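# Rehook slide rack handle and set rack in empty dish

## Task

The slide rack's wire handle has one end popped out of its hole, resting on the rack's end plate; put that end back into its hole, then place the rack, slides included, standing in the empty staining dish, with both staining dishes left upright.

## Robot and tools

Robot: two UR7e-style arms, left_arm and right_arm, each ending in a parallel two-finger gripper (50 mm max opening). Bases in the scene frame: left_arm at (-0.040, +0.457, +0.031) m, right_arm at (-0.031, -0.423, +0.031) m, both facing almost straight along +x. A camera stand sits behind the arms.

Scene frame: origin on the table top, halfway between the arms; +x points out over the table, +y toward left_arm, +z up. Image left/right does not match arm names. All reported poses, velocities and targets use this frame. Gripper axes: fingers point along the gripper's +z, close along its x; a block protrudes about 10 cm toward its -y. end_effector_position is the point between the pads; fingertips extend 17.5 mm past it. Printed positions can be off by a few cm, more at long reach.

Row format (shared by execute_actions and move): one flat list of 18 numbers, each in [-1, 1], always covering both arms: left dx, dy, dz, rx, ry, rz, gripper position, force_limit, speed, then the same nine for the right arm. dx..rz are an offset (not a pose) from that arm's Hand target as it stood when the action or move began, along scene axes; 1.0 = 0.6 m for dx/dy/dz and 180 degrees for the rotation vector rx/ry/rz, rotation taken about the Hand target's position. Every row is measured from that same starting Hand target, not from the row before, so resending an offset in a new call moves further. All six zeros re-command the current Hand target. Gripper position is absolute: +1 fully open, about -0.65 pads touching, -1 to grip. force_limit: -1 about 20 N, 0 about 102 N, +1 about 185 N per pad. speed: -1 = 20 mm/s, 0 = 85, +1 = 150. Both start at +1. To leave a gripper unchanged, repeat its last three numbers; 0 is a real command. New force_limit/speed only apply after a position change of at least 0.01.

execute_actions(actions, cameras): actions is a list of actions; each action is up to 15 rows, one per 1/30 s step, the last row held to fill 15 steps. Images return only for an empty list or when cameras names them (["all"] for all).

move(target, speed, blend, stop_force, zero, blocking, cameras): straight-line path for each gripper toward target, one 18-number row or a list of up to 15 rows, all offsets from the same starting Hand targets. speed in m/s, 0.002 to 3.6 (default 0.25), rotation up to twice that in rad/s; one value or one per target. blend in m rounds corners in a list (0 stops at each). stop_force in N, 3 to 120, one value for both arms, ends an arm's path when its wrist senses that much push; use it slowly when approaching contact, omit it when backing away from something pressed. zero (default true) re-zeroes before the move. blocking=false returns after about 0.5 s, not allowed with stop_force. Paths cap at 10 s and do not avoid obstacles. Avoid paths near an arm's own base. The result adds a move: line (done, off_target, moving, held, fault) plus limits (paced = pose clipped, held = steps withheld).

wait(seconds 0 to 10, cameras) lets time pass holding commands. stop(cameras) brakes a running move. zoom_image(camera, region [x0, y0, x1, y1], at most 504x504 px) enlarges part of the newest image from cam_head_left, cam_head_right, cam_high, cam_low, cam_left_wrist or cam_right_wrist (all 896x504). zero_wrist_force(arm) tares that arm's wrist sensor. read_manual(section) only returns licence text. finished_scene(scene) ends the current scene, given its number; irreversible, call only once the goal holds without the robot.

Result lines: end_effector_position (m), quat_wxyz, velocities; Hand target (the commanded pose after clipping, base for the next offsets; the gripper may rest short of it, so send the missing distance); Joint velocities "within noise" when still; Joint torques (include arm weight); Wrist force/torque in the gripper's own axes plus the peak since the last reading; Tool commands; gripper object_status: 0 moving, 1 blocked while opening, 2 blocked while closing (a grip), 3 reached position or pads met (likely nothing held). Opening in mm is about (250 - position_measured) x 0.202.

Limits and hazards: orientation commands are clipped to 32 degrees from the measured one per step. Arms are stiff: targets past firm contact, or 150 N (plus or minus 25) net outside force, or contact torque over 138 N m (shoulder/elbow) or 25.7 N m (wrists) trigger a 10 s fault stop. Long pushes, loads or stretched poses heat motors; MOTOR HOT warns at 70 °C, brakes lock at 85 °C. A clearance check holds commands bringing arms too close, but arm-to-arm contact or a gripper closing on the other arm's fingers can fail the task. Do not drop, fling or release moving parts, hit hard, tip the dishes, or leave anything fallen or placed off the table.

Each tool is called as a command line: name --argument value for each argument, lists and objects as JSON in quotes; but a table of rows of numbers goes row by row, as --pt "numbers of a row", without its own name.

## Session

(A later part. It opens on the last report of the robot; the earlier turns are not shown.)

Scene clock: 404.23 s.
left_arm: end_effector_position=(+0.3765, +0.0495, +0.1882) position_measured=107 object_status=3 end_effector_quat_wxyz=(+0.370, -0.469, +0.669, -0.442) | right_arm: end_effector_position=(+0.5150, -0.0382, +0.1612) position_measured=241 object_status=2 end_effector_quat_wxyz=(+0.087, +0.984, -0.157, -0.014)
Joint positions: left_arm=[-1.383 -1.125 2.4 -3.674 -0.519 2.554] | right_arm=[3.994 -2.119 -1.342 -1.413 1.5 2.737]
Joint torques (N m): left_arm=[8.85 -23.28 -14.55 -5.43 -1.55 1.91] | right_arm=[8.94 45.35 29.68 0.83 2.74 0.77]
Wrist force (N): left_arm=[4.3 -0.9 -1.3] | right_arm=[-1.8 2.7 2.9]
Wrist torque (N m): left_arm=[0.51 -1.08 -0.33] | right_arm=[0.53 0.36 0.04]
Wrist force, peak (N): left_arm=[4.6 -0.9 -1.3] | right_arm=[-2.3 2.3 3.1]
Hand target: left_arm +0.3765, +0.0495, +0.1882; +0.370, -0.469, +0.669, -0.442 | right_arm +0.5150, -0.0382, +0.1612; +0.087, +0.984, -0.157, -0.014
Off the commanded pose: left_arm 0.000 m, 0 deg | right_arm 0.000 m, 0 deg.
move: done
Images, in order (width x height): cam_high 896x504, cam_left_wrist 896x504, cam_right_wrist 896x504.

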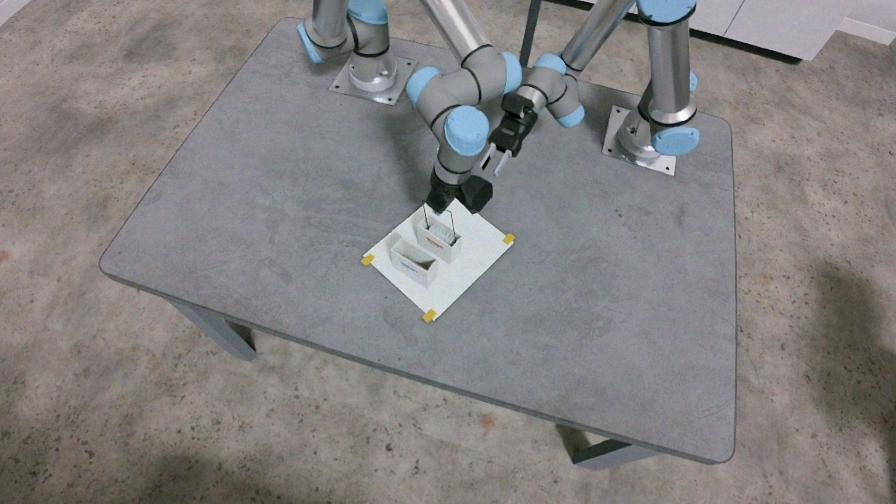

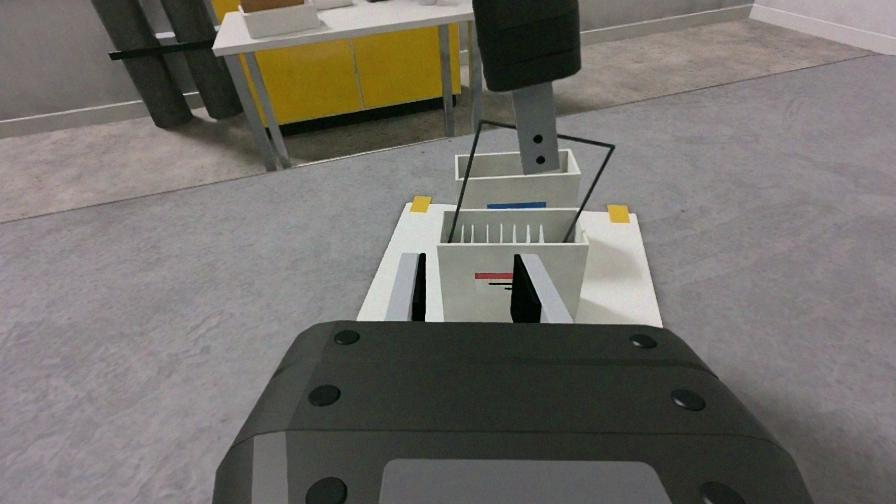

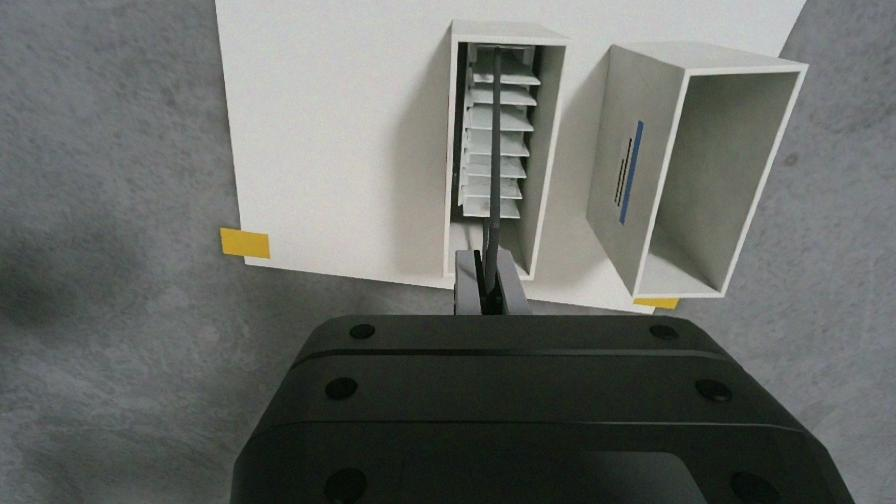

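move --target '[0,0,0,0,0,0,0.3,-0.9,-0.6,0.0008,0.0024,0,0,0,0,-1,-0.9,-0.6]' --speed 0.01 --stop_force 5

move --pt "0.1692 -0.0442 -0.111 0.048 -0.0134 -0.0178 0.3 -0.9 -0.6 0 0 0 0 0 0 -1 -0.9 -0.6" --pt "0.2642 -0.0753 -0.111 0.048 -0.0134 -0.0178 0.3 -0.9 -0.6 0 0 0 0 0 0 -1 -0.9 -0.6" --speed 0.12 --cameras '["cam_left_wrist","cam_right_wrist","cam_high"]'

zoom_image --camera "cam_right_wrist" --region '[400, 0, 600, 320]'

zoom_image --camera "cam_left_wrist" --region '[380, 120, 640, 330]'

Scene clock: 410.83 s.
left_arm: end_effector_position=(+0.3765, +0.0495, +0.1882) position_measured=107 object_status=3 end_effector_quat_wxyz=(+0.370, -0.469, +0.669, -0.442) | right_arm: end_effector_position=(+0.5155, -0.0368, +0.1612) position_measured=241 object_status=2 end_effector_quat_wxyz=(+0.087, +0.984, -0.157, -0.014)
Joint positions: left_arm=[-1.383 -1.125 2.4 -3.674 -0.519 2.554] | right_arm=[3.995 -2.122 -1.338 -1.415 1.5 2.738]
Joint torques (N m): left_arm=[8.91 -22.93 -14.15 -5.42 -1.54 1.85] | right_arm=[11.44 47.16 22.88 2.03 2.97 0.28]
Wrist force (N): left_arm=[4.3 -0.6 -1.3] | right_arm=[-1.6 2.4 2.7]
Wrist torque (N m): left_arm=[0.56 -1.07 -0.33] | right_arm=[0.47 0.34 0.05]
Wrist force, peak (N): left_arm=[4.6 -0.8 -1.4] | right_arm=[-2.2 2.8 3.0]
Hand target: left_arm +0.3765, +0.0495, +0.1882; +0.370, -0.469, +0.669, -0.442 | right_arm +0.5155, -0.0368, +0.1612; +0.087, +0.984, -0.157, -0.014
Off the commanded pose: left_arm 0.000 m, 0 deg | right_arm 0.000 m, 0 deg.
move: done

Scene clock: 413.03 s.
left_arm: end_effector_position=(+0.5350, +0.0044, +0.1215) position_measured=107 object_status=3 end_effector_quat_wxyz=(+0.405, -0.411, +0.706, -0.410) | right_arm: end_effector_position=(+0.5155, -0.0368, +0.1612) position_measured=241 object_status=2 end_effector_quat_wxyz=(+0.087, +0.984, -0.157, -0.014)
Joint positions: left_arm=[-1.061 -0.758 1.956 -3.846 -0.784 3.029] | right_arm=[3.995 -2.122 -1.338 -1.415 1.5 2.738]
Joint torques (N m): left_arm=[-4.29 -52.32 -16.79 -5.11 3 -2.17] | right_arm=[12.12 55.91 15.17 4.6 2.69 -0.83]
Wrist force (N): left_arm=[4.0 -0.3 -0.2] | right_arm=[-1.9 2.5 3.0]
Wrist torque (N m): left_arm=[0.61 -1.10 -0.26] | right_arm=[0.48 0.38 0.05]
Wrist force, peak (N): left_arm=[4.2 -1.4 -2.9] | right_arm=[-2.1 2.6 3.1]
Hand target: left_arm +0.5350, +0.0043, +0.1216; +0.405, -0.411, +0.706, -0.411 | right_arm +0.5155, -0.0368, +0.1612; +0.087, +0.984, -0.157, -0.014
Off the commanded pose: left_arm 0.000 m, 0 deg | right_arm 0.000 m, 0 deg.
move: done
Images, in order (width x height): cam_high 896x504, cam_left_wrist 896x504, cam_right_wrist 896x504.

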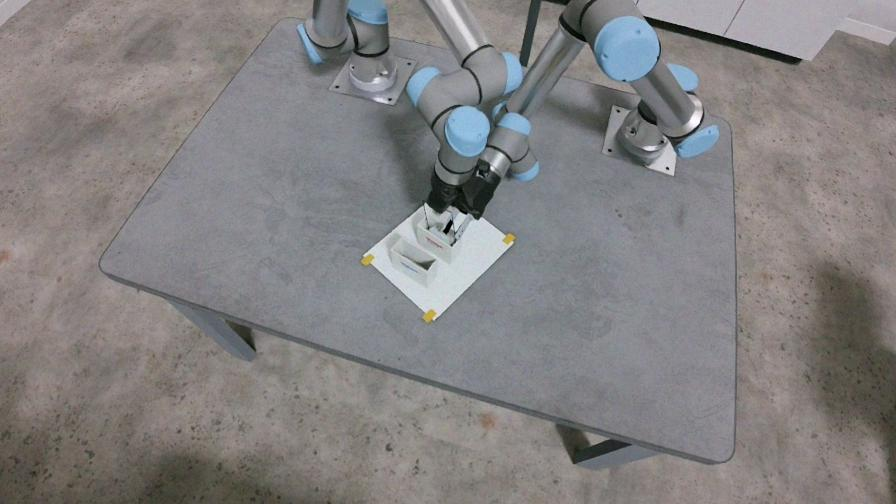

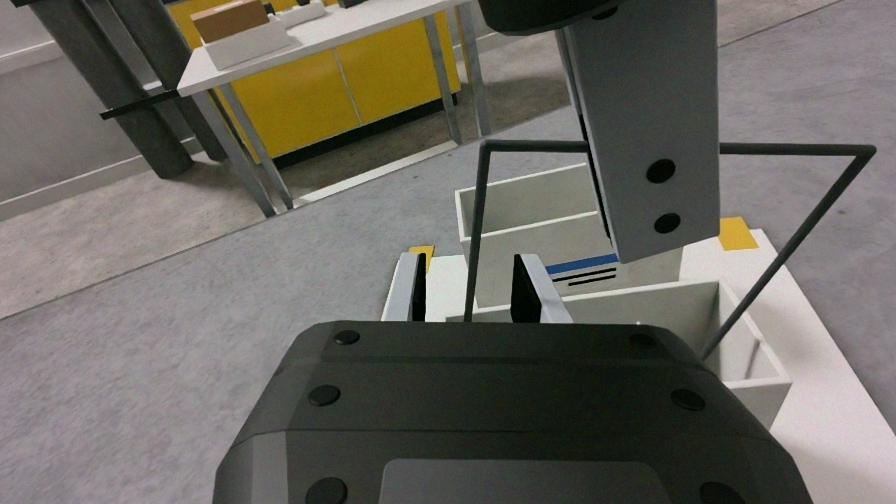

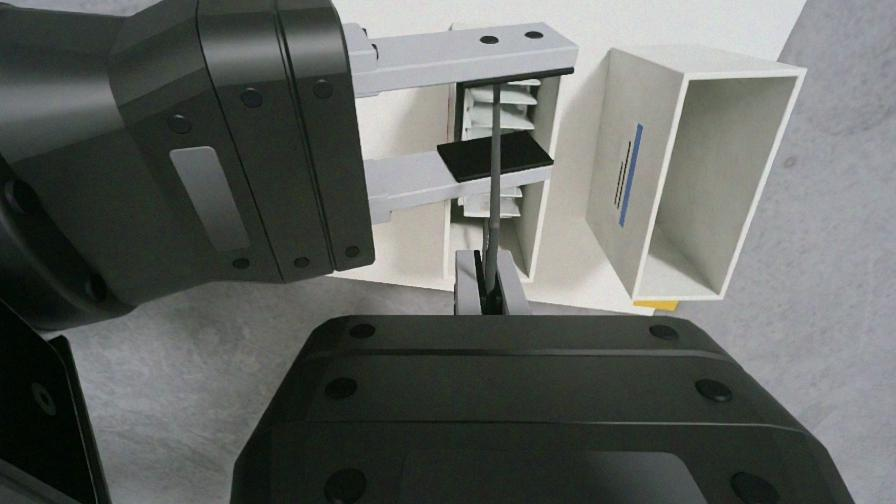

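Scaled by 1.575 from the camera's 896x504 image, which has a finer 1280x720 frame.

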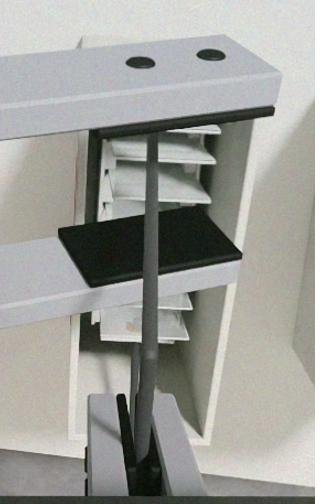

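Scaled by 1.938 from the camera's 896x504 image, which has a finer 1280x720 frame.

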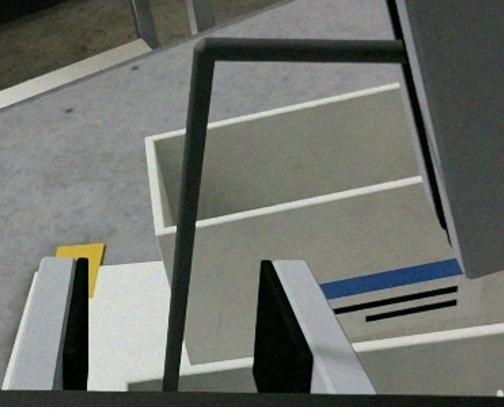

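move --pt "0 0 0 0 0 0 -1 -0.9 -0.6 0 0 0 0 0 0 -1 -0.9 -0.6" --pt "-0.0011 -0.0035 0 0 0 0 -1 -0.9 -0.6 0 0 0 0 0 0 -1 -0.9 -0.6" --speed 0.015 --cameras '["cam_high"]'

zoom_image --camera "cam_high" --region '[410, 205, 470, 265]'

move --target '[-0.0029,-0.0087,0,0,0,0,-1,-0.9,-0.6,-0.0029,-0.0087,0,0,0,0,-1,-0.9,-0.6]' --speed 0.015 --cameras '["cam_high","cam_right_wrist"]'

zoom_image --camera "cam_high" --region '[410, 205, 470, 265]'

zoom_image --camera "cam_right_wrist" --region '[400, 0, 600, 320]'

Scene clock: 418.00 s.
left_arm: end_effector_position=(+0.5344, +0.0022, +0.1216) position_measured=241 object_status=2 end_effector_quat_wxyz=(+0.405, -0.411, +0.706, -0.410) | right_arm: end_effector_position=(+0.5155, -0.0368, +0.1612) position_measured=241 object_status=2 end_effector_quat_wxyz=(+0.087, +0.984, -0.157, -0.014)
Joint positions: left_arm=[-1.064 -0.758 1.953 -3.842 -0.781 3.027] | right_arm=[3.995 -2.122 -1.338 -1.415 1.5 2.738]
Joint torques (N m): left_arm=[-22.78 -41.16 -24.39 -2.49 -2.26 -1.51] | right_arm=[12.12 50.38 22.78 5.24 2.57 -0.88]
Wrist force (N): left_arm=[-15.1 12.4 3.8] | right_arm=[-2.7 25.4 -0.5]
Wrist torque (N m): left_arm=[0.89 -0.90 -0.75] | right_arm=[0.74 0.38 0.06]
Wrist force, peak (N): left_arm=[-15.3 12.4 3.8] | right_arm=[-2.7 25.4 -0.5]
Hand target: left_arm +0.5344, +0.0022, +0.1216; +0.405, -0.411, +0.706, -0.411 | right_arm +0.5155, -0.0368, +0.1612; +0.087, +0.984, -0.157, -0.014
Off the commanded pose: left_arm 0.000 m, 0 deg | right_arm 0.000 m, 0 deg.
move: done
Images, in order (width x height): cam_high 896x504.

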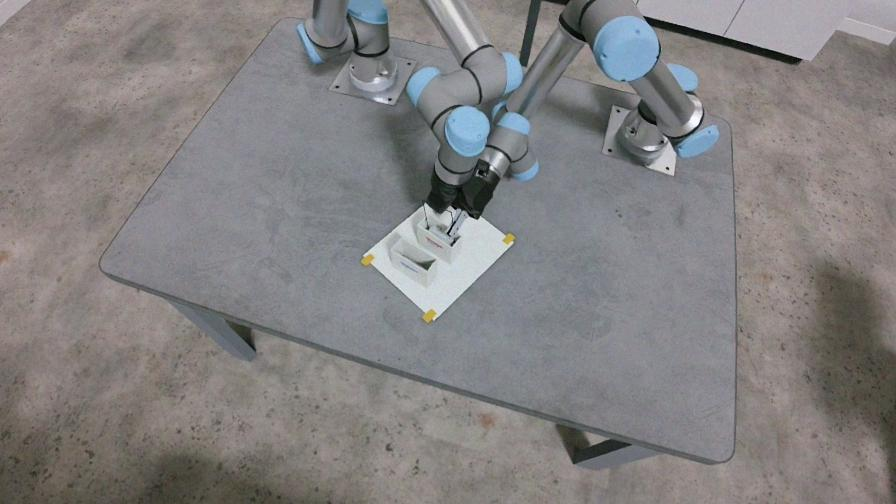

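Scaled by 8.400 from the camera's 896x504 image, which has a finer 1280x720 frame.

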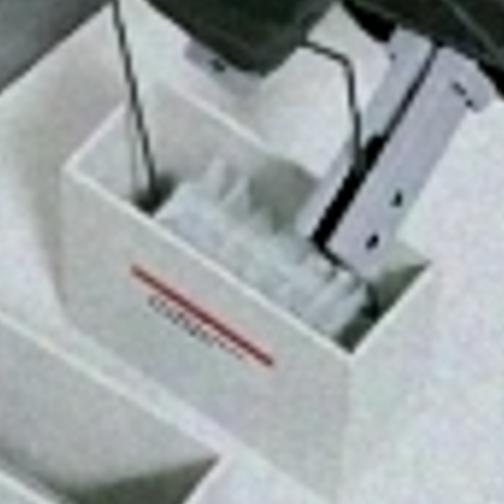

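Scene clock: 418.73 s.
left_arm: end_effector_position=(+0.5326, -0.0032, +0.1216) position_measured=241 object_status=2 end_effector_quat_wxyz=(+0.405, -0.411, +0.706, -0.411) | right_arm: end_effector_position=(+0.5137, -0.0421, +0.1612) position_measured=241 object_status=2 end_effector_quat_wxyz=(+0.087, +0.984, -0.157, -0.014)
Joint positions: left_arm=[-1.072 -0.756 1.945 -3.833 -0.775 3.022] | right_arm=[3.992 -2.111 -1.355 -1.408 1.5 2.734]
Joint torques (N m): left_arm=[-11.7 -44.34 -15.8 -4.01 -2.79 -0.6] | right_arm=[0.91 34.64 42.68 7.83 -1.11 -0.72]
Wrist force (N): left_arm=[-14.8 12.4 4.0] | right_arm=[-3.4 25.0 -0.5]
Wrist torque (N m): left_arm=[0.90 -0.92 -0.75] | right_arm=[0.69 0.48 0.27]
Wrist force, peak (N): left_arm=[-15.5 12.8 4.0] | right_arm=[-2.7 26.0 -0.8]
Hand target: left_arm +0.5326, -0.0030, +0.1216; +0.405, -0.411, +0.706, -0.411 | right_arm +0.5137, -0.0420, +0.1612; +0.087, +0.984, -0.157, -0.014
Off the commanded pose: left_arm 0.000 m, 0 deg | right_arm 0.000 m, 0 deg.
move: done
Images, in order (width x height): cam_high 896x504, cam_right_wrist 896x504.

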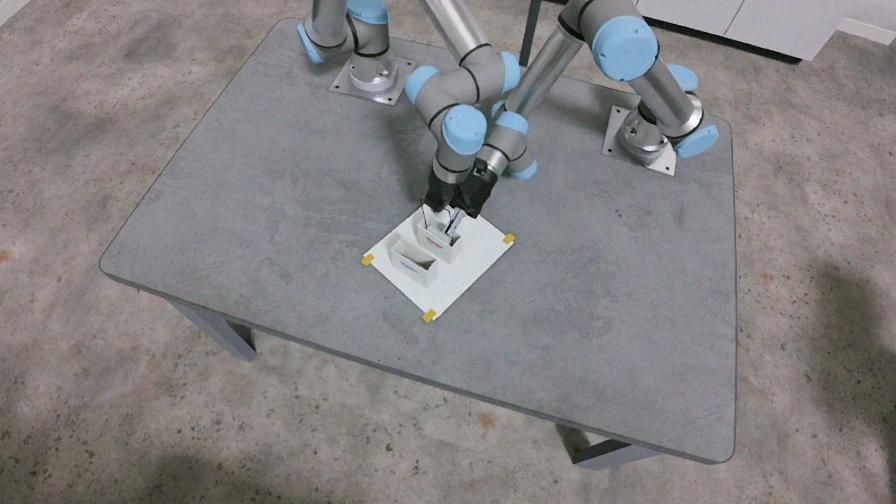

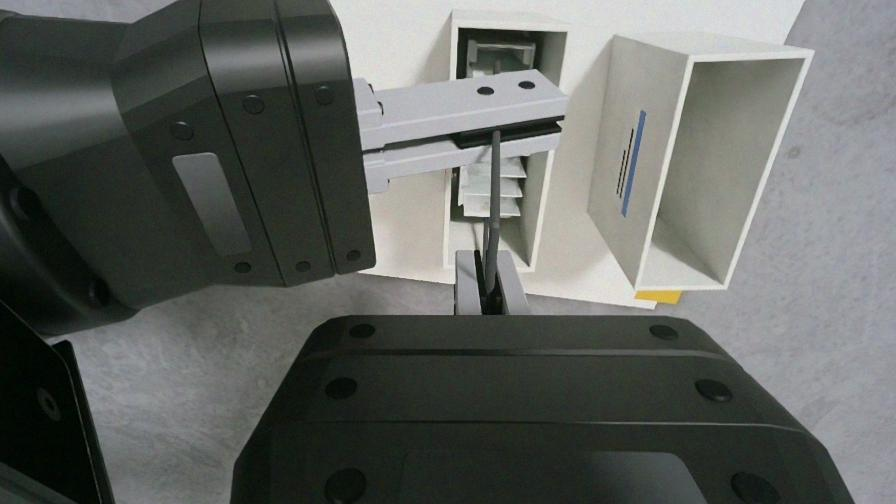

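Scaled by 8.400 from the camera's 896x504 image, which has a finer 1280x720 frame.

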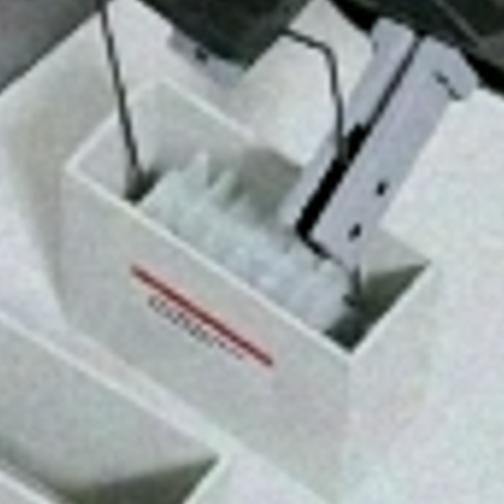

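Scaled by 1.575 from the camera's 896x504 image, which has a finer 1280x720 frame.

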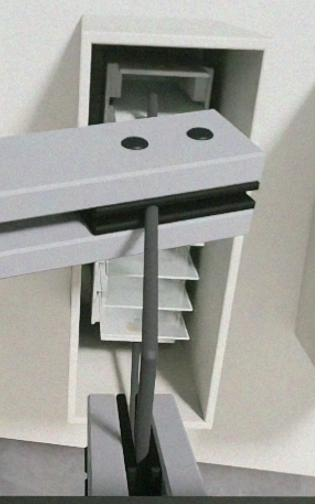

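move --target '[0.0031,0.0098,0,0,0,0,-1,-0.9,-0.6,0,0,0,0,0,0,-1,-0.9,-0.6]' --speed 0.02 --cameras '["cam_high","cam_right_wrist","cam_left_wrist"]'

zoom_image --camera "cam_high" --region '[410, 205, 470, 265]'

zoom_image --camera "cam_right_wrist" --region '[400, 0, 600, 320]'

Scene clock: 421.73 s.
left_arm: end_effector_position=(+0.5345, +0.0028, +0.1217) position_measured=241 object_status=2 end_effector_quat_wxyz=(+0.405, -0.411, +0.706, -0.411) | right_arm: end_effector_position=(+0.5137, -0.0419, +0.1612) position_measured=241 object_status=2 end_effector_quat_wxyz=(+0.087, +0.984, -0.157, -0.014)
Joint positions: left_arm=[-1.063 -0.758 1.954 -3.844 -0.782 3.028] | right_arm=[3.992 -2.112 -1.355 -1.408 1.5 2.734]
Joint torques (N m): left_arm=[18.42 -38.7 -1.31 -1.12 5.66 0.85] | right_arm=[-0.92 45.79 31.23 -3.13 -0.02 0.41]
Wrist force (N): left_arm=[24.5 -17.8 -6.3] | right_arm=[-0.6 -24.8 9.3]
Wrist torque (N m): left_arm=[0.19 -1.32 0.20] | right_arm=[0.08 0.37 0.28]
Wrist force, peak (N): left_arm=[24.7 -17.7 -6.3] | right_arm=[-0.6 -24.8 9.3]
Hand target: left_arm +0.5345, +0.0028, +0.1216; +0.405, -0.411, +0.706, -0.411 | right_arm +0.5137, -0.0420, +0.1612; +0.087, +0.984, -0.157, -0.014
Off the commanded pose: left_arm 0.000 m, 0 deg | right_arm 0.000 m, 0 deg.
move: done
Images, in order (width x height): cam_high 896x504, cam_left_wrist 896x504, cam_right_wrist 896x504.

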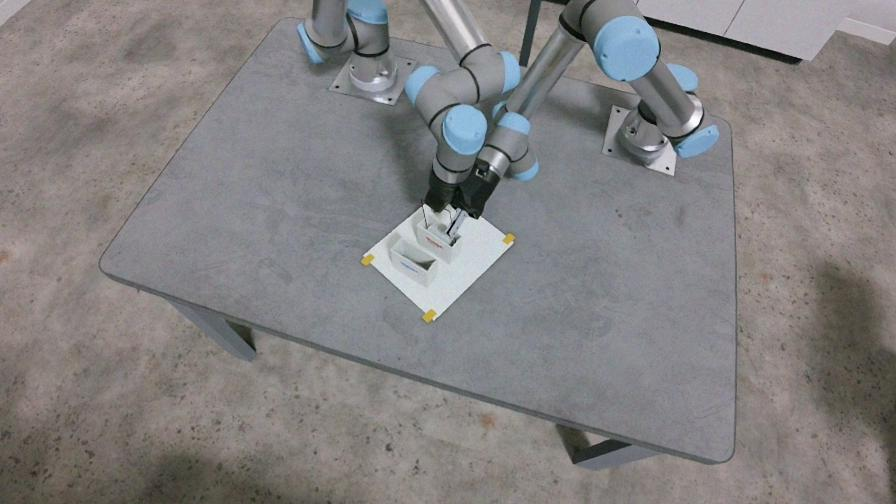

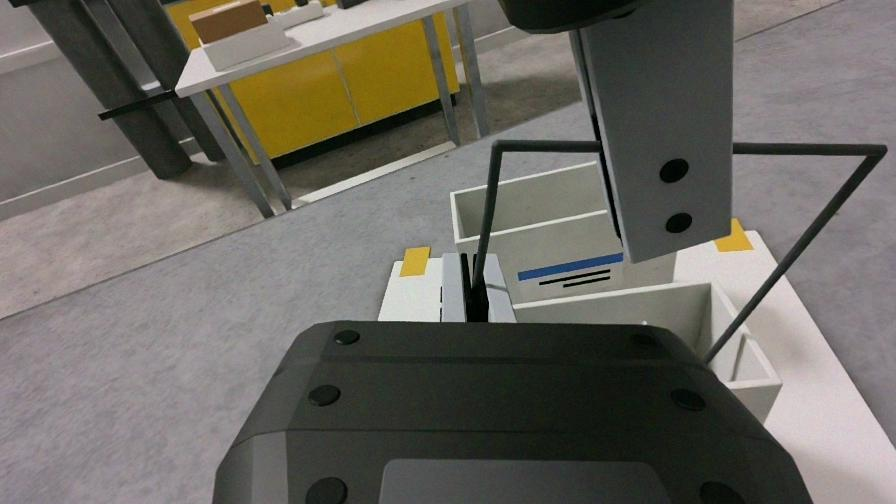

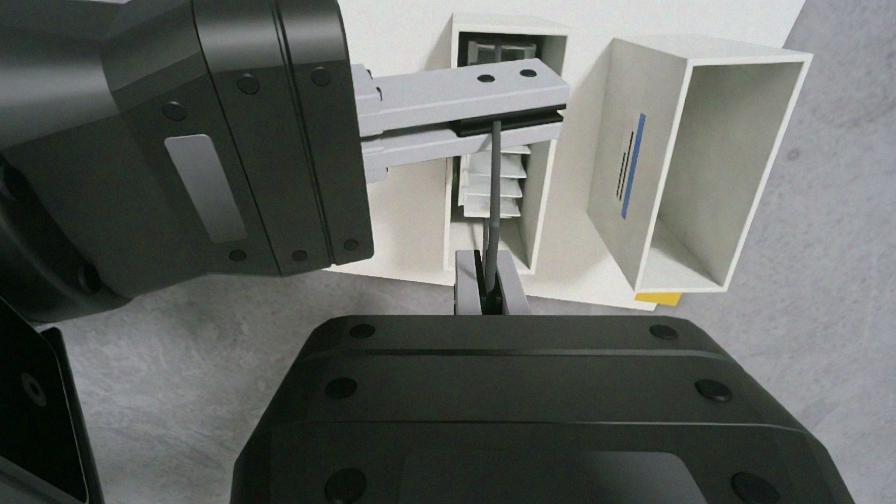

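Scaled by 8.400 from the camera's 896x504 image, which has a finer 1280x720 frame.

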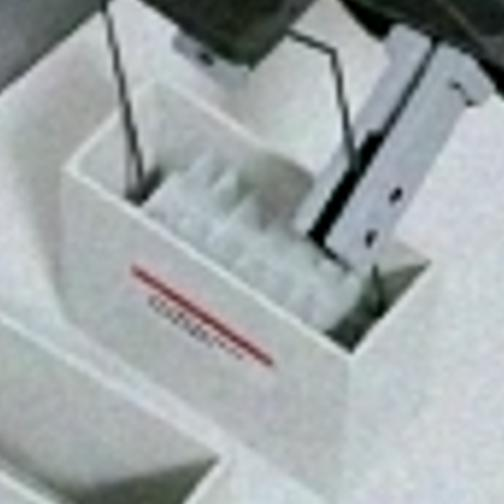

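Scaled by 1.575 from the camera's 896x504 image, which has a finer 1280x720 frame.

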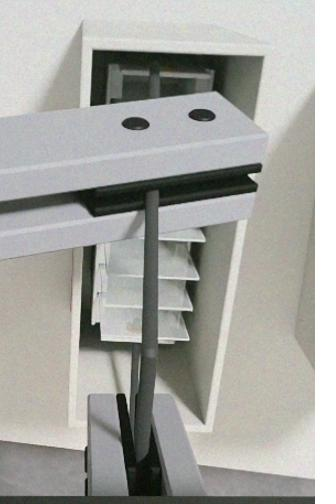

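move --pt "-0.0021 -0.0063 0 0 0 0 -1 -0.9 -0.6 0 0 0 0 0 0 -1 -0.9 -0.6" --pt "-0.0021 -0.0063 0 0 0 0 -0.2 -0.9 -0.6 0 0 0 0 0 0 -1 -0.9 -0.6" --pt "-0.0029 -0.0089 0.0167 0 0 0 -0.2 -0.9 -0.6 0 0 0 0 0 0 -1 -0.9 -0.6" --pt "-0.0029 -0.0089 0.0167 0 0 0 -1 -0.9 -0.6 0 0 0 0 0 0 -1 -0.9 -0.6" --speed 0.03 --cameras '["cam_left_wrist"]'

move --target '[0.0019,0.0059,0,0,0,0,-1,-0.9,-0.6,0,0,0,0,0,0,-1,-0.9,-0.6]' --speed 0.02 --cameras '["cam_high","cam_right_wrist","cam_left_wrist"]'

zoom_image --camera "cam_high" --region '[410, 205, 470, 265]'

zoom_image --camera "cam_right_wrist" --region '[400, 0, 600, 320]'

Scene clock: 429.40 s.
left_arm: end_effector_position=(+0.5327, -0.0025, +0.1316) position_measured=241 object_status=2 end_effector_quat_wxyz=(+0.405, -0.411, +0.706, -0.411) | right_arm: end_effector_position=(+0.5137, -0.0420, +0.1612) position_measured=241 object_status=2 end_effector_quat_wxyz=(+0.087, +0.984, -0.157, -0.014)
Joint positions: left_arm=[-1.071 -0.779 1.951 -3.815 -0.775 3.022] | right_arm=[3.992 -2.112 -1.355 -1.408 1.5 2.734]
Joint torques (N m): left_arm=[-1.2 -34.11 -9.28 -5.38 1.38 -1.39] | right_arm=[11.73 36.81 39.39 4.28 2.33 0.39]
Wrist force (N): left_arm=[3.3 -1.0 -0.3] | right_arm=[-1.7 1.8 3.0]
Wrist torque (N m): left_arm=[0.56 -0.97 -0.24] | right_arm=[0.46 0.34 0.26]
Wrist force, peak (N): left_arm=[25.7 -19.0 -6.5] | right_arm=[-0.2 -26.2 10.3]
Hand target: left_arm +0.5328, -0.0025, +0.1316; +0.405, -0.411, +0.706, -0.411 | right_arm +0.5137, -0.0420, +0.1612; +0.087, +0.984, -0.157, -0.014
Off the commanded pose: left_arm 0.000 m, 0 deg | right_arm 0.000 m, 0 deg.
move: done
Images, in order (width x height): cam_left_wrist 896x504.

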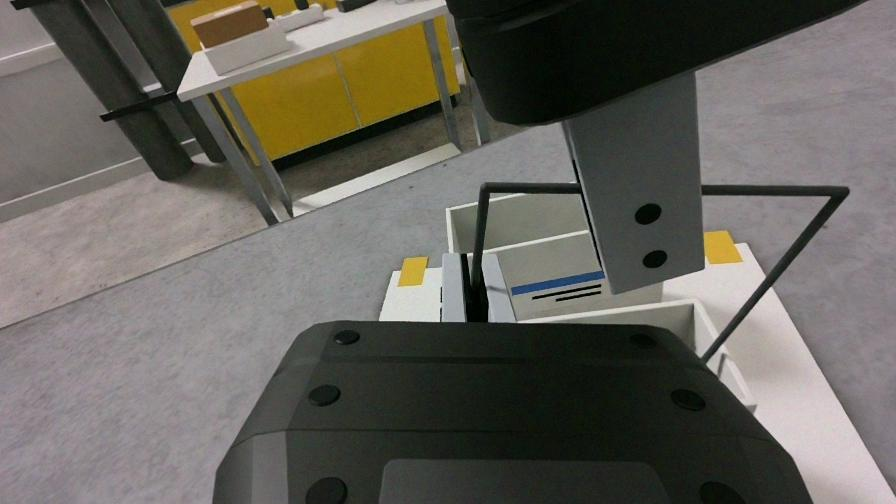

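Scene clock: 430.10 s.
left_arm: end_effector_position=(+0.5339, +0.0010, +0.1317) position_measured=241 object_status=2 end_effector_quat_wxyz=(+0.405, -0.411, +0.706, -0.411) | right_arm: end_effector_position=(+0.5137, -0.0419, +0.1613) position_measured=241 object_status=2 end_effector_quat_wxyz=(+0.087, +0.984, -0.157, -0.014)
Joint positions: left_arm=[-1.066 -0.781 1.956 -3.821 -0.78 3.026] | right_arm=[3.992 -2.112 -1.355 -1.408 1.5 2.734]
Joint torques (N m): left_arm=[29.88 -40.03 4.17 -1.96 7.57 1.23] | right_arm=[-3.82 45.34 27.43 -5.45 -1.88 0.51]
Wrist force (N): left_arm=[34.1 -21.7 -7.6] | right_arm=[0.0 -36.1 8.2]
Wrist torque (N m): left_arm=[0.07 -1.23 0.25] | right_arm=[0.03 0.33 0.27]
Wrist force, peak (N): left_arm=[34.5 -21.6 -7.3] | right_arm=[0.1 -36.2 8.4]
Hand target: left_arm +0.5339, +0.0010, +0.1316; +0.405, -0.411, +0.706, -0.411 | right_arm +0.5137, -0.0420, +0.1612; +0.087, +0.984, -0.157, -0.014
Off the commanded pose: left_arm 0.000 m, 0 deg | right_arm 0.000 m, 0 deg.
move: done
Images, in order (width x height): cam_high 896x504, cam_left_wrist 896x504, cam_right_wrist 896x504.

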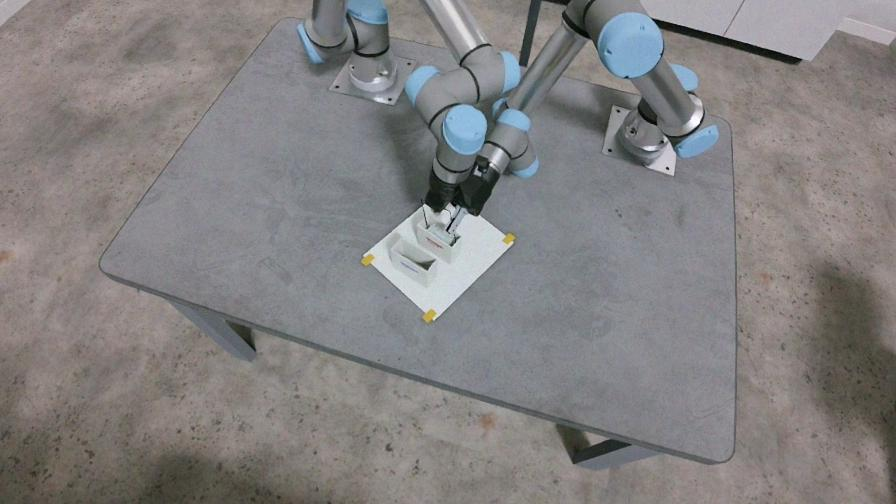

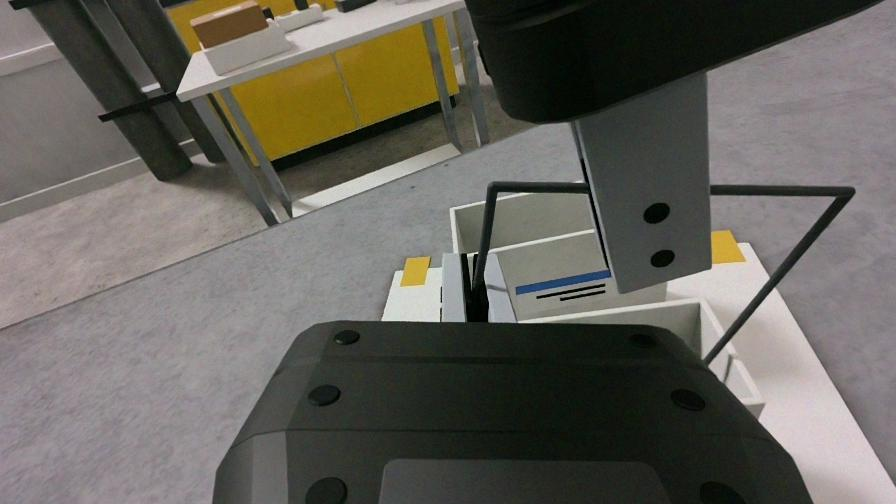

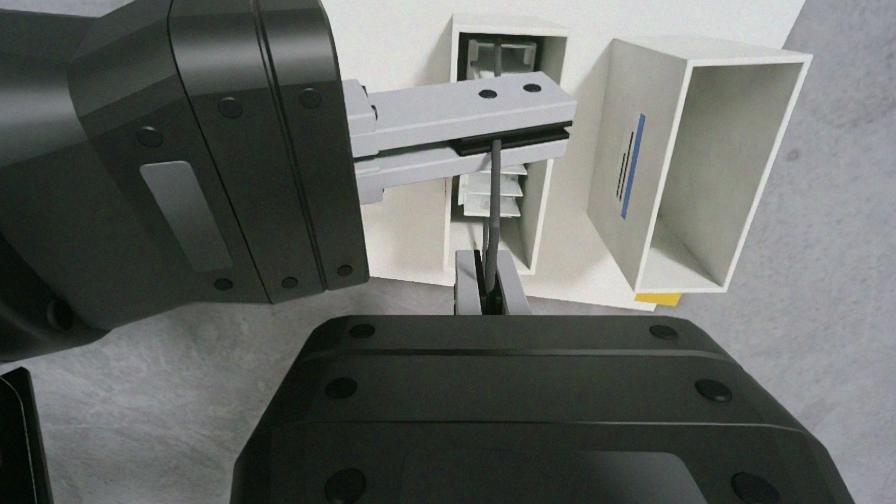

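Scaled by 8.400 from the camera's 896x504 image, which has a finer 1280x720 frame.

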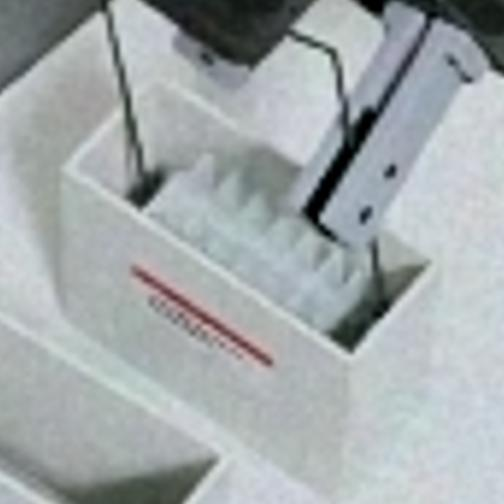

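Scaled by 1.575 from the camera's 896x504 image, which has a finer 1280x720 frame.

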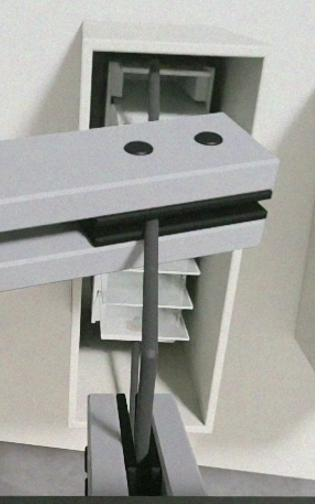

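move --target '[0.0043,0.0131,-0.0158,-0.0353,0.0099,0.0131,-1,-0.9,-0.6,0.0063,0.0193,-0.0072,-0.0370,0.0121,0,-1,-0.9,-0.6]' --speed 0.015 --cameras '["cam_high","cam_right_wrist","cam_left_wrist"]'

zoom_image --camera "cam_high" --region '[410, 205, 470, 265]'

zoom_image --camera "cam_right_wrist" --region '[400, 0, 600, 320]'

Scene clock: 437.63 s.
left_arm: end_effector_position=(+0.5365, +0.0089, +0.1222) position_measured=241 object_status=2 end_effector_quat_wxyz=(+0.379, -0.454, +0.679, -0.434) | right_arm: end_effector_position=(+0.5175, -0.0304, +0.1570) position_measured=241 object_status=2 end_effector_quat_wxyz=(+0.147, +0.976, -0.156, -0.023)
Joint positions: left_arm=[-1.054 -0.762 1.963 -3.851 -0.79 2.91] | right_arm=[4.016 -2.204 -1.207 -1.58 1.458 2.768]
Joint torques (N m): left_arm=[29.3 -24.64 9.24 -0.69 4.48 0.9] | right_arm=[-3.83 43.73 -2.96 -2.87 -3.38 -0.52]
Wrist force (N): left_arm=[33.2 -19.9 -10.0] | right_arm=[-2.3 -20.2 -24.0]
Wrist torque (N m): left_arm=[0.12 -1.21 0.30] | right_arm=[0.13 0.45 0.06]
Wrist force, peak (N): left_arm=[37.4 -24.2 -7.8] | right_arm=[-0.2 -40.1 8.8]
Hand target: left_arm +0.5365, +0.0089, +0.1221; +0.379, -0.454, +0.679, -0.434 | right_arm +0.5175, -0.0304, +0.1569; +0.147, +0.976, -0.156, -0.023
Off the commanded pose: left_arm 0.000 m, 0 deg | right_arm 0.000 m, 0 deg.
move: done
Images, in order (width x height): cam_high 896x504, cam_left_wrist 896x504, cam_right_wrist 896x504.

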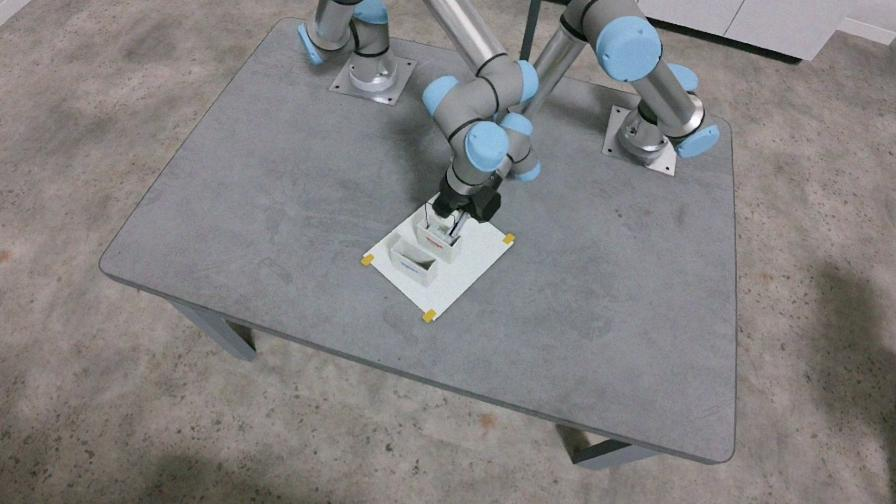

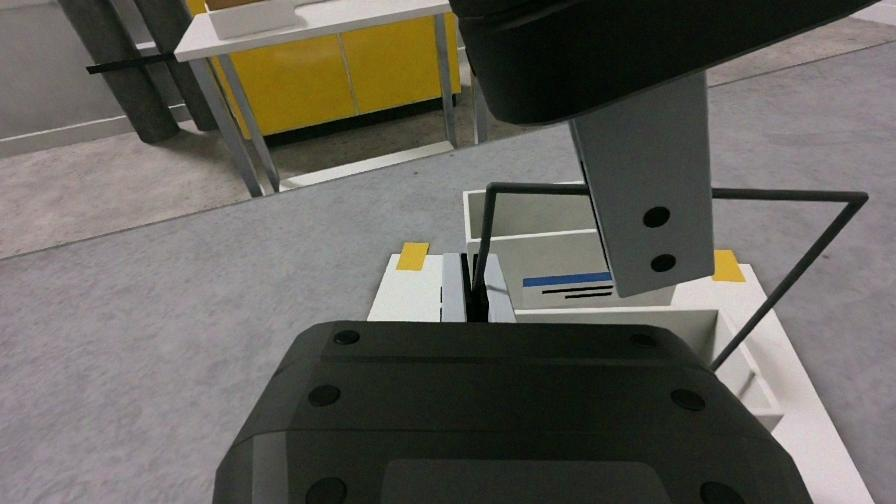

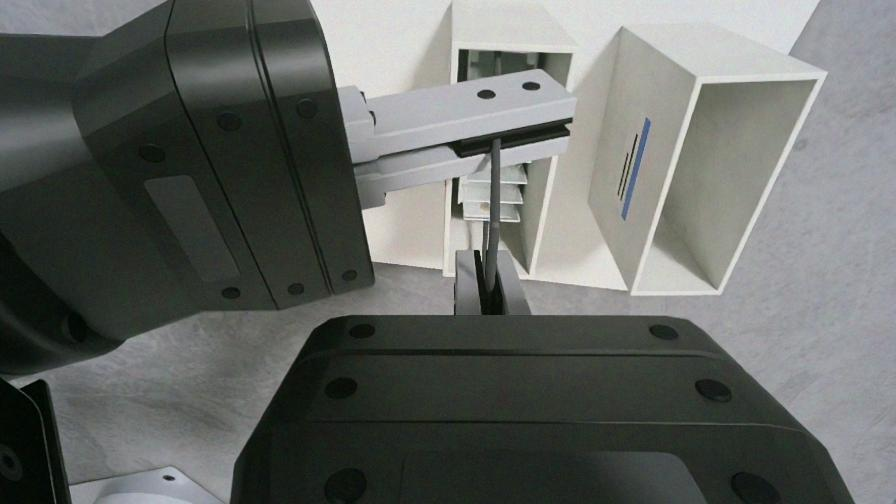

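Scaled by 8.400 from the camera's 896x504 image, which has a finer 1280x720 frame.

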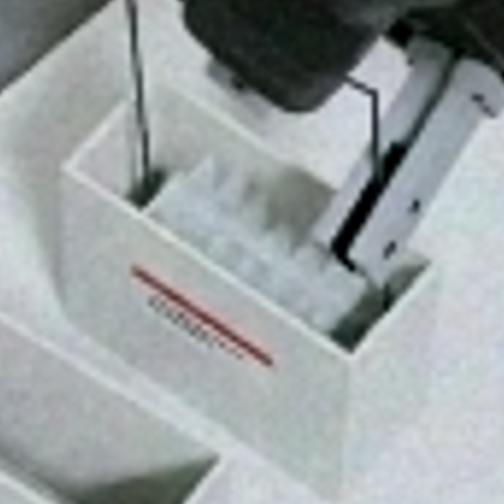

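Scaled by 1.575 from the camera's 896x504 image, which has a finer 1280x720 frame.

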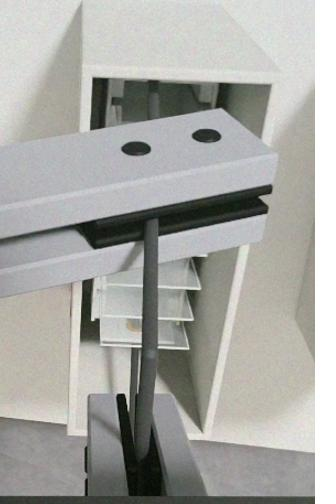

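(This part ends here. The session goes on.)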